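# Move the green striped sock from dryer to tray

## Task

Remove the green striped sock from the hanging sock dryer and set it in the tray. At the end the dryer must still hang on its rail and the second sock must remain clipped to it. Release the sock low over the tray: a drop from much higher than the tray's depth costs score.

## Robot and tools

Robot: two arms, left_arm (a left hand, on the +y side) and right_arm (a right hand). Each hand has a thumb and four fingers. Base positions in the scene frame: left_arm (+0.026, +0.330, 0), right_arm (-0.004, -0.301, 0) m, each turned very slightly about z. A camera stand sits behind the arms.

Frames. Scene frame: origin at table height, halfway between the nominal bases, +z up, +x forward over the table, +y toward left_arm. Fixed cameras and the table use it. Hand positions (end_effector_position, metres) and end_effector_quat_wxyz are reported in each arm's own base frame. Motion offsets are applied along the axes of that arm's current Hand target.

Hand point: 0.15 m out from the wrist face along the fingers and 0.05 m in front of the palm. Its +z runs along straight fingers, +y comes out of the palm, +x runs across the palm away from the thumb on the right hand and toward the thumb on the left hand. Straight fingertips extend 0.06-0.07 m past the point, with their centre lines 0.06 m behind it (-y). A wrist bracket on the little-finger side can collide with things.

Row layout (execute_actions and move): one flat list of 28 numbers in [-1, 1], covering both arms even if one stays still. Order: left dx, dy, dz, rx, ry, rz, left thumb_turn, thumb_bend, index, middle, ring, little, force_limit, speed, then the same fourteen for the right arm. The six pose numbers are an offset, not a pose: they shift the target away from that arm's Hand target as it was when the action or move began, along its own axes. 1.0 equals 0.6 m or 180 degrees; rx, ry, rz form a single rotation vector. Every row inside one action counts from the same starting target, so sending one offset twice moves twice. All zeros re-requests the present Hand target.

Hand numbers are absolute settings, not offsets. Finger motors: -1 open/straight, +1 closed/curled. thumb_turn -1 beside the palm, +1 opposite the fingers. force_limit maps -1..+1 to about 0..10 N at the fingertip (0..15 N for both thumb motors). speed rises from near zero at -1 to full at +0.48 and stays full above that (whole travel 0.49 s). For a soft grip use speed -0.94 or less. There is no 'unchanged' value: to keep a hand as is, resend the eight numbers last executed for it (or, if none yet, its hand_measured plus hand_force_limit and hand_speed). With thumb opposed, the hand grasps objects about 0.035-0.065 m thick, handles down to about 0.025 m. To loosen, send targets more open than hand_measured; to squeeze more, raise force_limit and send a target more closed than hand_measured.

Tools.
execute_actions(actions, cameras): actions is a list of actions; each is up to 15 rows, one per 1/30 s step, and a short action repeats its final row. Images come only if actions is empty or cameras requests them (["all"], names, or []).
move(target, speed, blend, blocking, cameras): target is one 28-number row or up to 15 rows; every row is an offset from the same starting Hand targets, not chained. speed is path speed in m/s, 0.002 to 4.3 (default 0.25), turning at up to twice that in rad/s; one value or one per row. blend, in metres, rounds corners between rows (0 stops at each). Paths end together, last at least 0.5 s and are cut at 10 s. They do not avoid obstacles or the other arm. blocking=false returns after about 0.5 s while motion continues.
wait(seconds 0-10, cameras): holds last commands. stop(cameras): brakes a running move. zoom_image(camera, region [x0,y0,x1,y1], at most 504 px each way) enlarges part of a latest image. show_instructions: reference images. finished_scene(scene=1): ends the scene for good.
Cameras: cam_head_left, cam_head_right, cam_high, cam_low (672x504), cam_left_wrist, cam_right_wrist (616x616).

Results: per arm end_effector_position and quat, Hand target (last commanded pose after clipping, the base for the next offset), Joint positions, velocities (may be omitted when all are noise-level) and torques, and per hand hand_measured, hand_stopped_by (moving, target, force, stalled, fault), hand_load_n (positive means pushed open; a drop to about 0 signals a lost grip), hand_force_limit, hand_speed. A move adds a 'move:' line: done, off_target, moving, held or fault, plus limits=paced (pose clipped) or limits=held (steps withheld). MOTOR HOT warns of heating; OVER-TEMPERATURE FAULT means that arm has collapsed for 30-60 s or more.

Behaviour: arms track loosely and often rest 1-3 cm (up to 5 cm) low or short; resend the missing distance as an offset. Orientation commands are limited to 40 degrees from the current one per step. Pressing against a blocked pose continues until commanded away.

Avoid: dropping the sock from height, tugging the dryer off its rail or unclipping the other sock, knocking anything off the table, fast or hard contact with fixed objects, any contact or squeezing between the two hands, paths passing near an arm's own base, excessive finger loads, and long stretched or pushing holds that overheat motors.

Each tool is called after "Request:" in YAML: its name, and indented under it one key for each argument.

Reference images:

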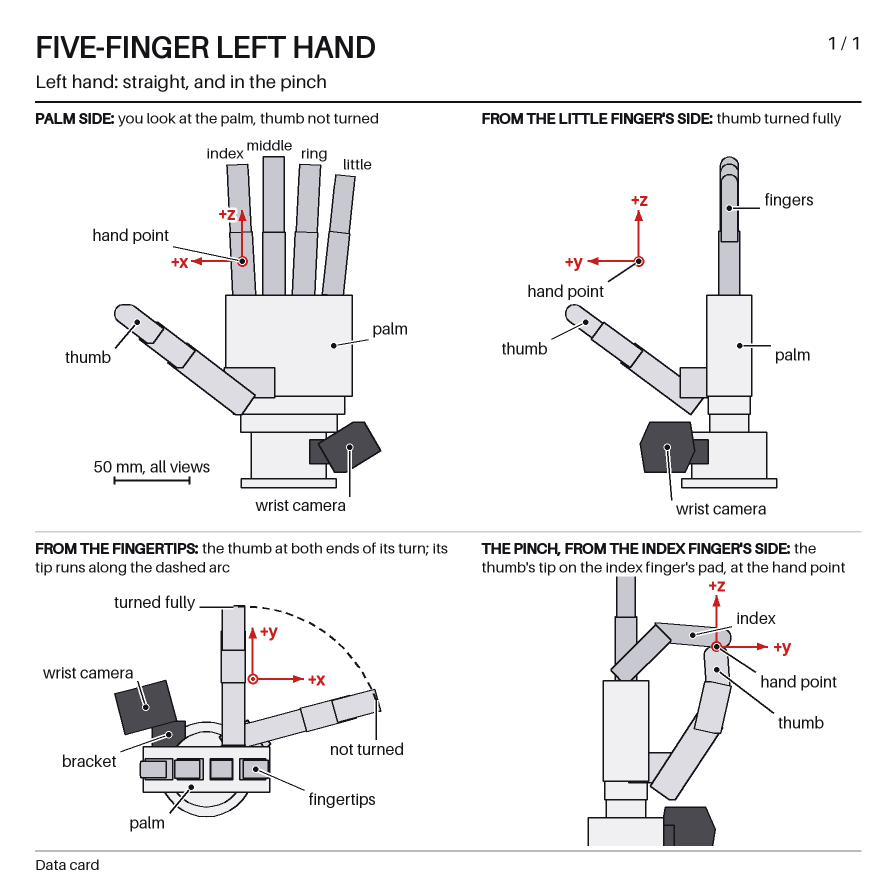

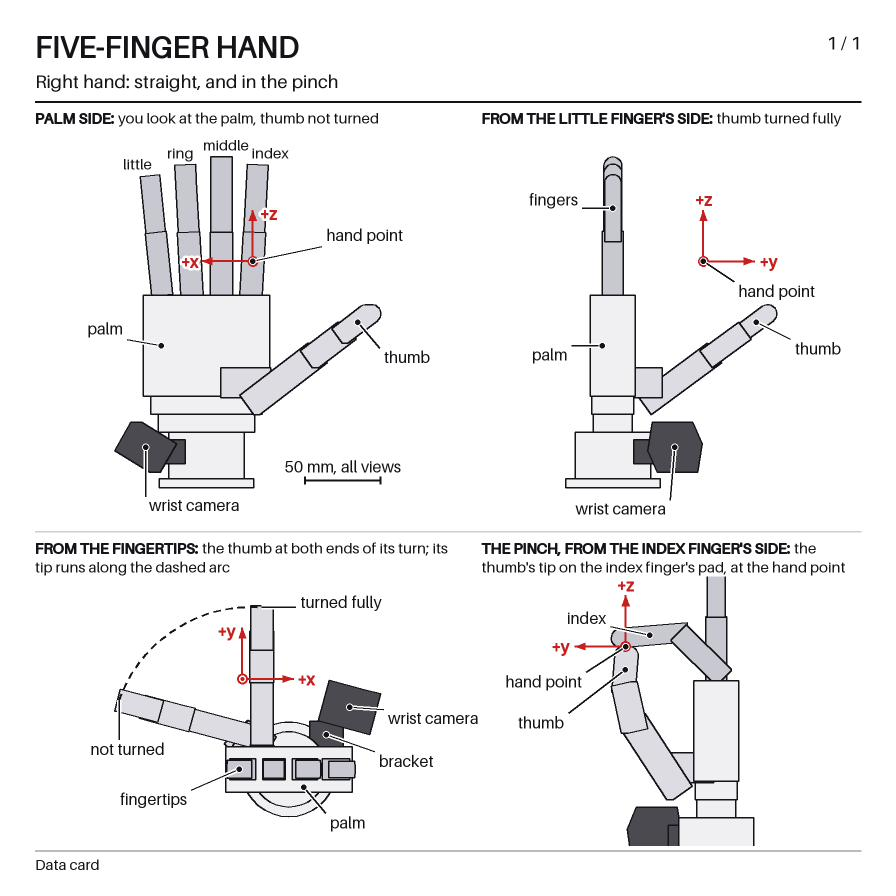

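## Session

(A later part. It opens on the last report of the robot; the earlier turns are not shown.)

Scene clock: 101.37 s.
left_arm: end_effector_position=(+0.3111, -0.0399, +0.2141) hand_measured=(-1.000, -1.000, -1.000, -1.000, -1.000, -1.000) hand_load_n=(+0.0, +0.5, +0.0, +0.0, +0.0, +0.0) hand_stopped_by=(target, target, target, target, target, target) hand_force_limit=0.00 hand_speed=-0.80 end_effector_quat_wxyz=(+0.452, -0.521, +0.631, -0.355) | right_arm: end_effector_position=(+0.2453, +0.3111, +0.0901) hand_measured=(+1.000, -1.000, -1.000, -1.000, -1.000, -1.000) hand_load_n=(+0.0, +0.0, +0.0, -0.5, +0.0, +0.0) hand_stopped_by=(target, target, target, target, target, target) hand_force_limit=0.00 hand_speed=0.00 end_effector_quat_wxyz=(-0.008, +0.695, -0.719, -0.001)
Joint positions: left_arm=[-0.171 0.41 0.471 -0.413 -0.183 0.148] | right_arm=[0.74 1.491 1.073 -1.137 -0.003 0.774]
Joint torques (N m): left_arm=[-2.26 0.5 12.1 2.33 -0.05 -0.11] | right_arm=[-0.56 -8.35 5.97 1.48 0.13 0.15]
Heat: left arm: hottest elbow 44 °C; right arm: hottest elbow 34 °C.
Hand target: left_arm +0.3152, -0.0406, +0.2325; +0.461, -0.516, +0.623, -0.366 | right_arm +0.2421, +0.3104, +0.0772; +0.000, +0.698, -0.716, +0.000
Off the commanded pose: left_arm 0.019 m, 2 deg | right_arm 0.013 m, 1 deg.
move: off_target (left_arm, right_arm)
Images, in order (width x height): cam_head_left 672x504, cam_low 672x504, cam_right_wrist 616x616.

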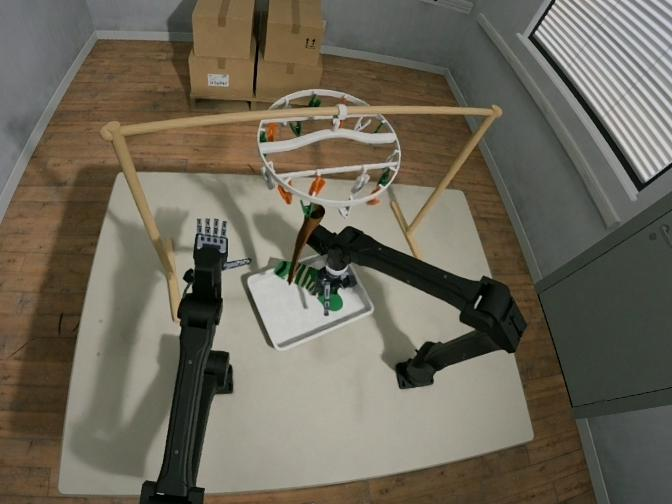

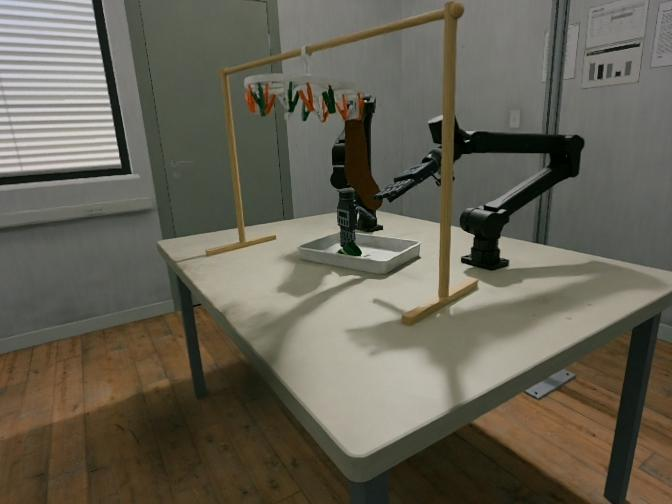

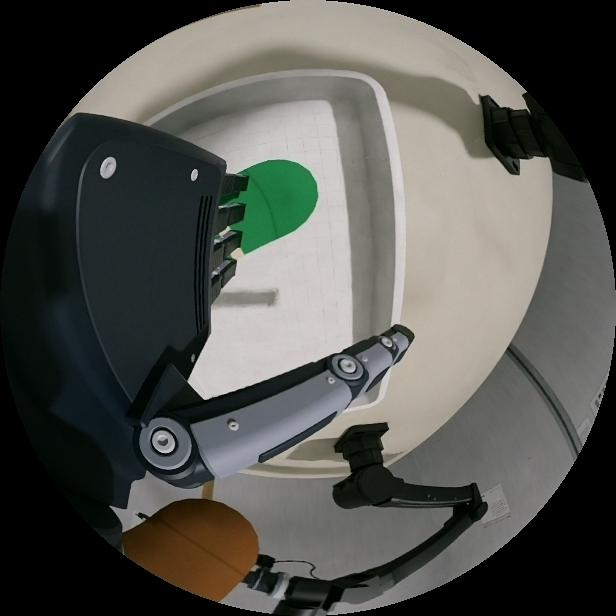

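Request:
move:
  target:
    - [0,0,0,0,0,0,-1,-1,-1,-1,-1,-1,0,-0.8,0,0,0.03,0,0,0,1,-1,-1,-1,-1,-1,0.0,0]
    - [0,0,0,0,0,0,-1,-1,-1,-1,-1,-1,0,-0.8,0.083,0.033,0.03,0,0,0,1,-1,-1,-1,-1,-1,0.0,0]
  speed: 0.05
  cameras: ["cam_head_left","cam_low","cam_left_wrist"]

Request:
zoom_image:
  camera: "cam_head_left"
  region: [230, 190, 410, 350]

Request:
zoom_image:
  camera: "cam_low"
  region: [270, 100, 450, 290]

Request:
zoom_image:
  camera: "cam_left_wrist"
  region: [180, 350, 380, 540]

Scene clock: 104.27 s.
left_arm: end_effector_position=(+0.3111, -0.0399, +0.2141) hand_measured=(-1.000, -1.000, -1.000, -1.000, -1.000, -1.000) hand_load_n=(+0.0, -0.5, +0.0, +0.0, +0.0, +0.0) hand_stopped_by=(target, target, target, target, target, target) hand_force_limit=0.00 hand_speed=-0.80 end_effector_quat_wxyz=(+0.452, -0.521, +0.631, -0.355) | right_arm: end_effector_position=(+0.2323, +0.2826, +0.0855) hand_measured=(+1.000, -1.000, -1.000, -1.000, -1.000, -1.000) hand_load_n=(+0.0, +0.0, +0.0, +0.0, +0.0, +0.0) hand_stopped_by=(target, target, target, target, target, target) hand_force_limit=0.00 hand_speed=0.00 end_effector_quat_wxyz=(-0.040, +0.700, -0.713, -0.001)
Joint positions: left_arm=[-0.171 0.41 0.471 -0.413 -0.183 0.148] | right_arm=[0.707 1.381 0.946 -1.057 -0.007 0.726]
Joint torques (N m): left_arm=[-2.26 0.56 12.1 2.33 -0.05 -0.11] | right_arm=[-2.73 -6.3 3.54 0.59 0.25 0.06]
Heat: left arm: hottest elbow 44 °C; right arm: hottest elbow 34 °C.
Hand target: left_arm +0.3152, -0.0406, +0.2325; +0.461, -0.516, +0.623, -0.366 | right_arm +0.2211, +0.2612, +0.0592; +0.000, +0.698, -0.716, +0.000
Off the commanded pose: left_arm 0.019 m, 2 deg | right_arm 0.036 m, 5 deg.
move: off_target (left_arm, right_arm)
Images, in order (width x height): cam_head_left 672x504, cam_low 672x504, cam_left_wrist 616x616.

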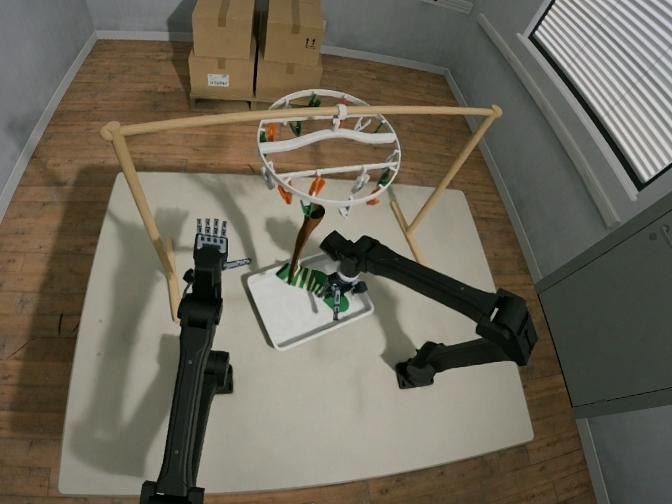

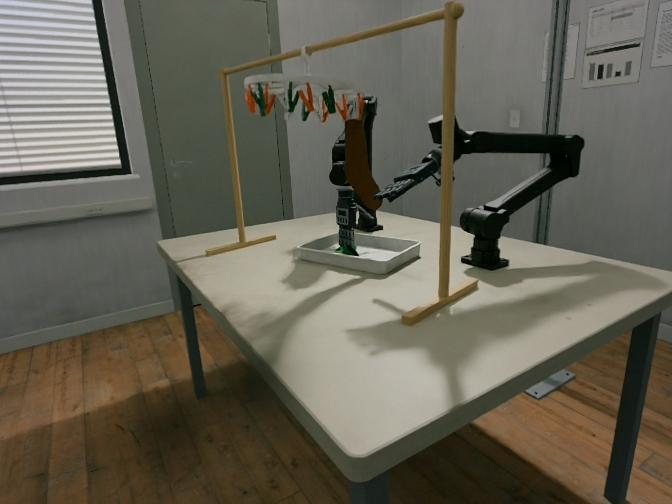

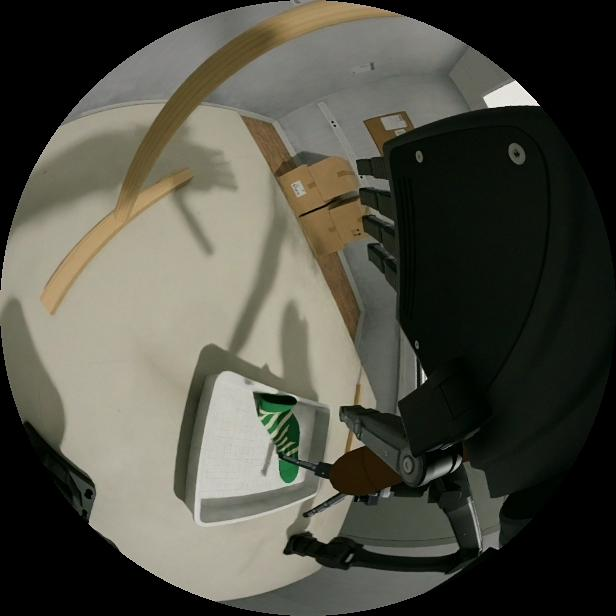

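Scaled by 2.800 from the camera's 672x504 image, which has a finer 960x720 frame.

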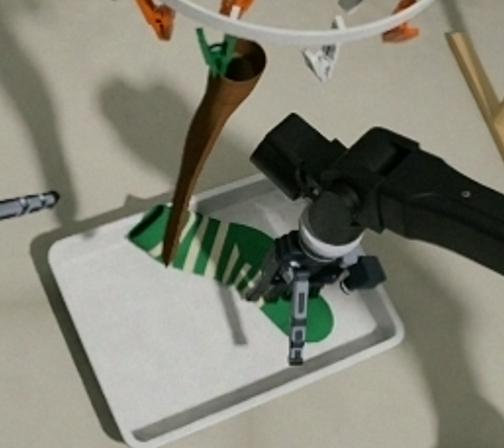

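Scaled by 2.653 from the camera's 672x504 image, which has a finer 960x720 frame.

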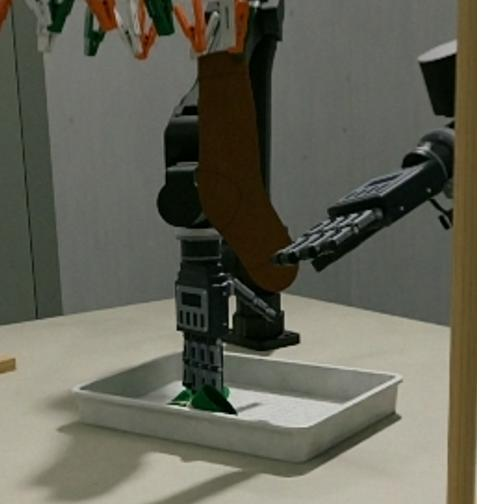

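Scaled by 2.520 from the camera's 616x616 image, which has a finer 880x880 frame.

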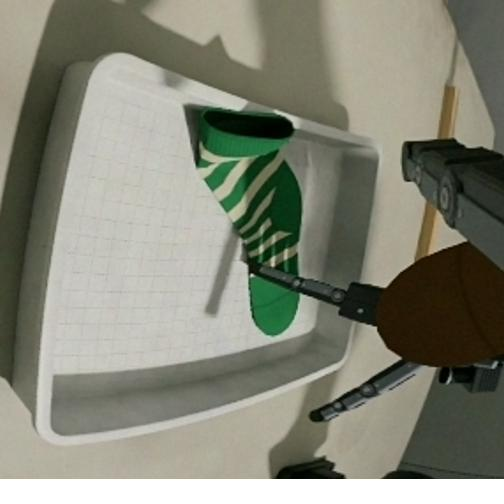

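Request:
move:
  target: [0,0,0,0,0,0,-1,-1,-1,-1,-1,-1,0,-0.8,0.04,0.01,0.0,0,0,0,1,-1,-1,-1,-1,-1,0.0,0]
  speed: 0.05
  cameras: ["cam_head_left","cam_low","cam_left_wrist"]

Request:
zoom_image:
  camera: "cam_head_left"
  region: [230, 190, 410, 350]

Request:
zoom_image:
  camera: "cam_left_wrist"
  region: [180, 350, 380, 540]

Scene clock: 105.83 s.
left_arm: end_effector_position=(+0.3111, -0.0399, +0.2141) hand_measured=(-1.000, -1.000, -1.000, -1.000, -1.000, -1.000) hand_load_n=(+0.0, +0.0, +0.0, +0.0, +0.0, +0.0) hand_stopped_by=(target, target, target, target, target, target) hand_force_limit=0.00 hand_speed=-0.80 end_effector_quat_wxyz=(+0.452, -0.521, +0.631, -0.355) | right_arm: end_effector_position=(+0.2259, +0.2592, +0.0850) hand_measured=(+1.000, -1.000, -1.000, -1.000, -1.000, -1.000) hand_load_n=(+0.0, +0.0, +0.0, +0.0, +0.0, +0.0) hand_stopped_by=(target, target, target, target, target, target) hand_force_limit=0.00 hand_speed=0.00 end_effector_quat_wxyz=(-0.040, +0.701, -0.712, -0.001)
Joint positions: left_arm=[-0.171 0.41 0.471 -0.413 -0.183 0.148] | right_arm=[0.668 1.329 0.895 -1.057 -0.011 0.684]
Joint torques (N m): left_arm=[-2.26 0.56 12.1 2.33 -0.05 -0.11] | right_arm=[-2.9 -5.48 3.51 0.57 0.37 0.07]
Heat: left arm: hottest elbow 44 °C; right arm: hottest elbow 34 °C.
Hand target: left_arm +0.3152, -0.0406, +0.2325; +0.461, -0.516, +0.623, -0.366 | right_arm +0.2144, +0.2373, +0.0592; +0.000, +0.698, -0.716, +0.000
Off the commanded pose: left_arm 0.019 m, 2 deg | right_arm 0.036 m, 5 deg.
move: off_target (left_arm, right_arm)
Images, in order (width x height): cam_head_left 672x504, cam_low 672x504, cam_left_wrist 616x616.

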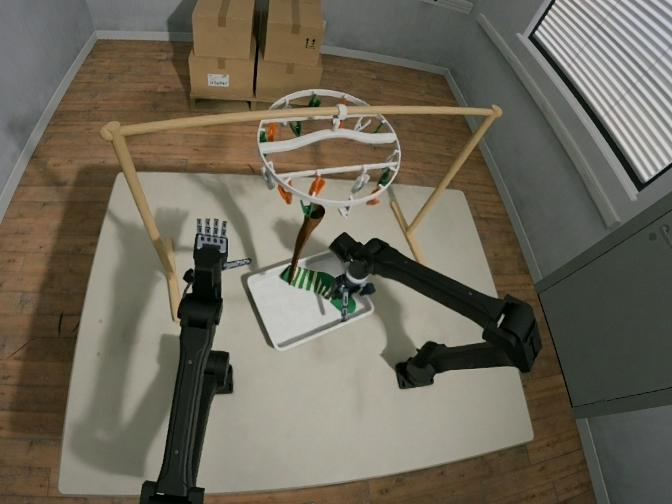

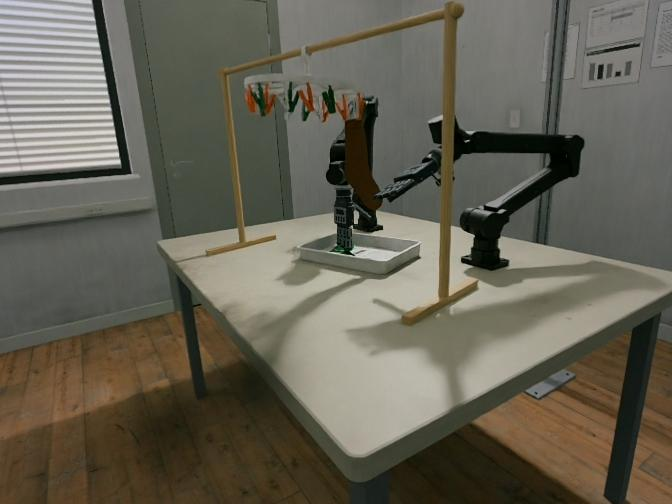

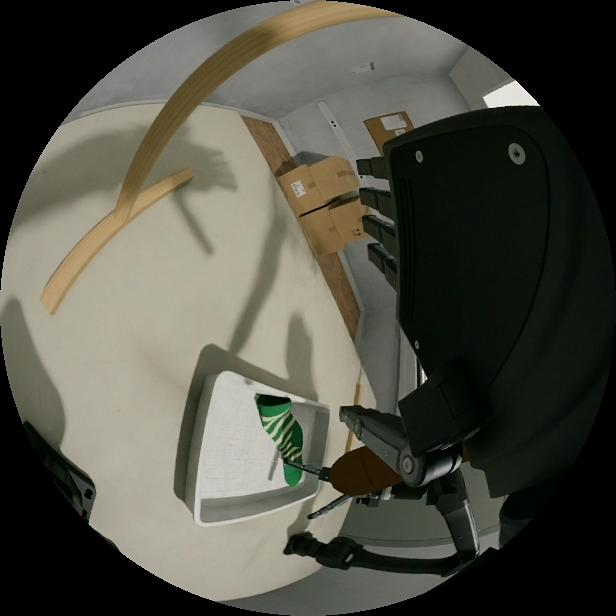

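Scaled by 2.800 from the camera's 672x504 image, which has a finer 960x720 frame.

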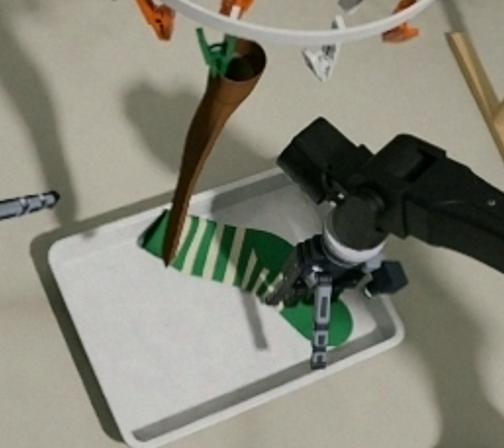

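Scaled by 2.520 from the camera's 616x616 image, which has a finer 880x880 frame.

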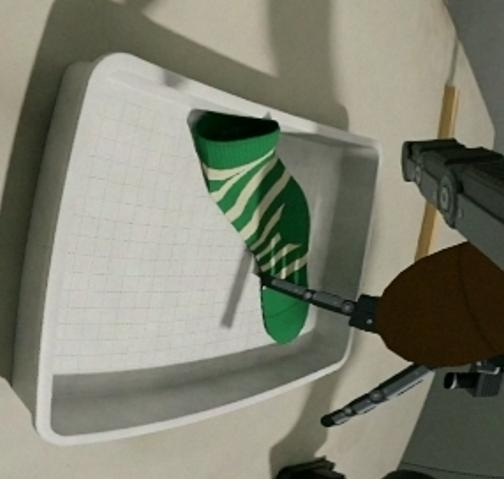

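Request:
move:
  target:
    - [0,0,0,0,0,0,-1,-1,-1,-1,-1,-1,0,-0.8,0,0,-0.2,0,0,0,1,-1,-1,-1,-1,-1,0.0,0]
    - [0,0,0,0,0,0,-1,-1,-1,-1,-1,-1,0,-0.8,0.2,0,-0.25,0,0,0,1,-1,-1,-1,-1,-1,0.0,0]
  speed: [0.08,0.15]
  blend: 0.01
  cameras: ["cam_head_left","cam_high","cam_low","cam_left_wrist"]

Request:
zoom_image:
  camera: "cam_head_left"
  region: [230, 190, 410, 350]

Request:
zoom_image:
  camera: "cam_left_wrist"
  region: [180, 350, 380, 540]

Request:
zoom_image:
  camera: "cam_low"
  region: [220, 40, 450, 290]

Scene clock: 109.80 s.
left_arm: end_effector_position=(+0.3111, -0.0399, +0.2141) hand_measured=(-1.000, -1.000, -1.000, -1.000, -1.000, -1.000) hand_load_n=(+0.0, +0.0, +0.0, +0.0, -0.5, +0.0) hand_stopped_by=(target, target, target, target, target, target) hand_force_limit=0.00 hand_speed=-0.80 end_effector_quat_wxyz=(+0.452, -0.521, +0.631, -0.355) | right_arm: end_effector_position=(+0.2096, +0.1201, +0.2030) hand_measured=(+1.000, -1.000, -1.000, -1.000, -1.000, -1.000) hand_load_n=(+0.0, +0.0, +0.0, +0.0, +0.0, +0.0) hand_stopped_by=(target, target, target, target, target, target) hand_force_limit=0.00 hand_speed=0.00 end_effector_quat_wxyz=(+0.003, +0.698, -0.716, +0.000)
Joint positions: left_arm=[-0.171 0.41 0.471 -0.413 -0.183 0.148] | right_arm=[0.319 1.081 1.014 -1.51 0.002 0.344]
Joint torques (N m): left_arm=[-2.26 0.56 12.1 2.33 -0.05 -0.11] | right_arm=[-2.2 -5.01 9.25 0.13 -0.05 0.06]
Heat: left arm: hottest elbow 44 °C; right arm: hottest elbow 34 °C.
Hand target: left_arm +0.3152, -0.0406, +0.2325; +0.461, -0.516, +0.623, -0.366 | right_arm +0.2112, +0.1173, +0.2091; +0.000, +0.698, -0.716, -0.001
Off the commanded pose: left_arm 0.019 m, 2 deg | right_arm 0.007 m, 0 deg.
move: off_target (left_arm)
Images, in order (width x height): cam_head_left 672x504, cam_high 672x504, cam_low 672x504, cam_left_wrist 616x616.

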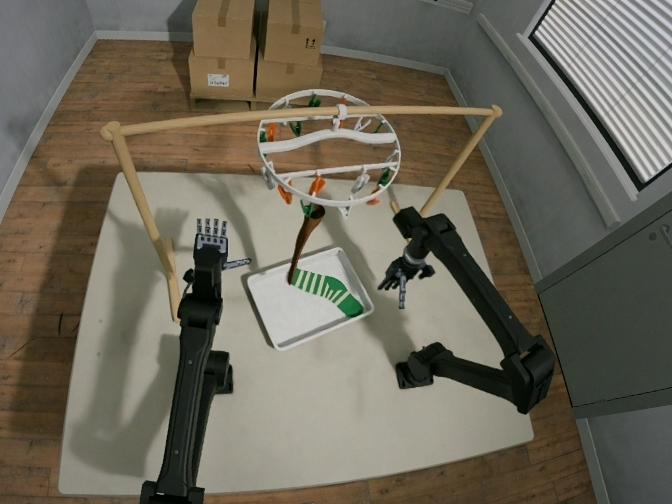

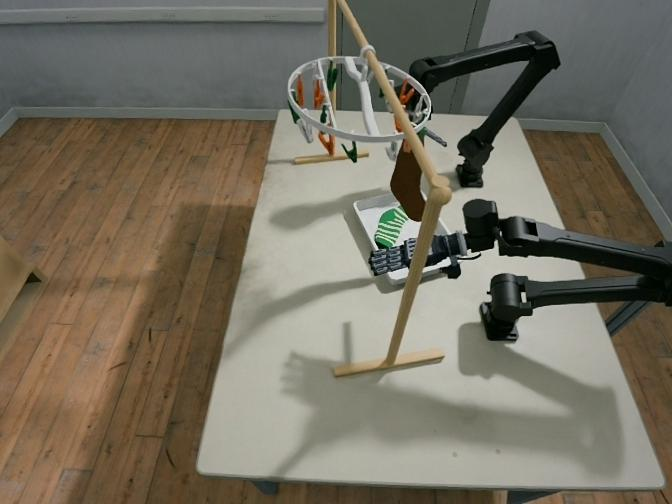

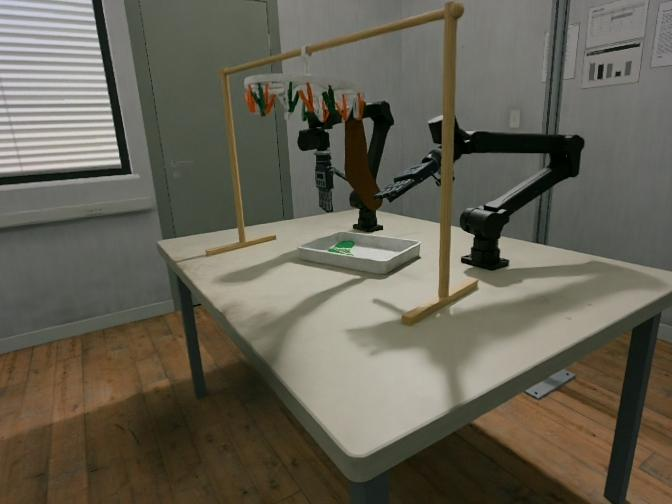

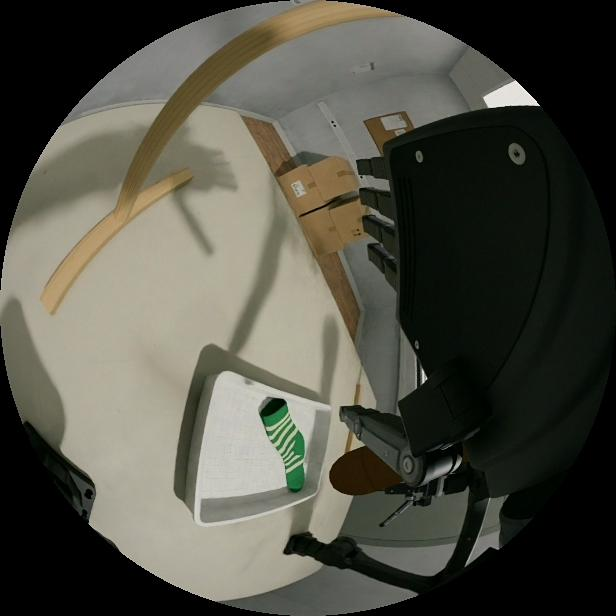

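Scaled by 2.800 from the camera's 672x504 image, which has a finer 960x720 frame.

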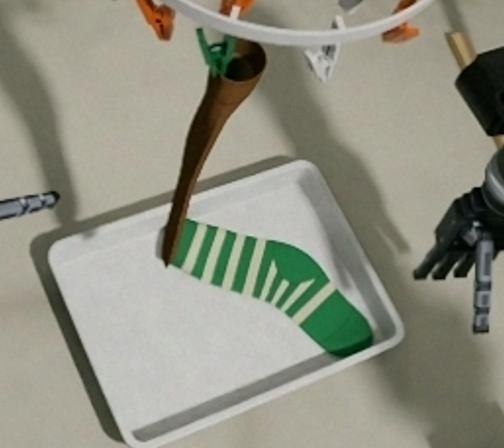

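Scaled by 2.520 from the camera's 616x616 image, which has a finer 880x880 frame.

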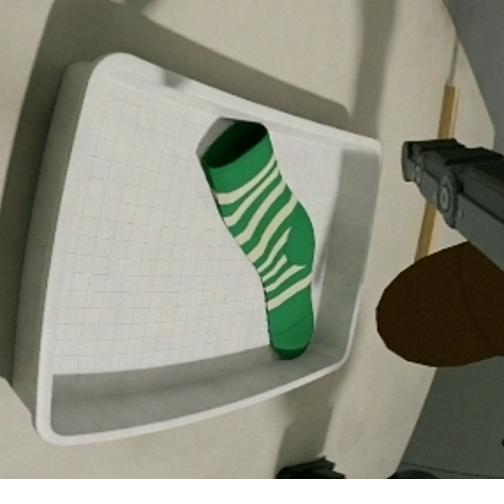

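Scaled by 2.016 from the camera's 672x504 image, which has a finer 960x720 frame.

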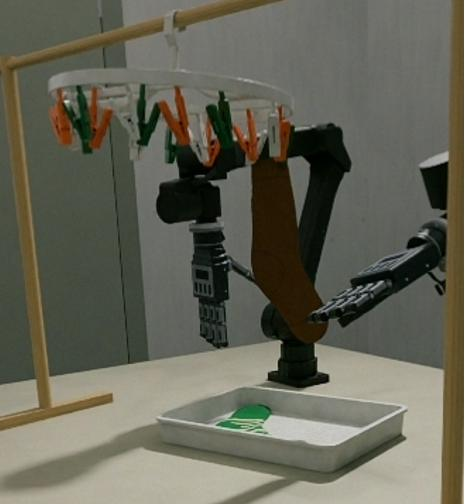

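Sock lies fully in the tray, and the dryer is hanging with the brown sock still clipped.

Request:
finished_scene:

The scene is finished: the task was done.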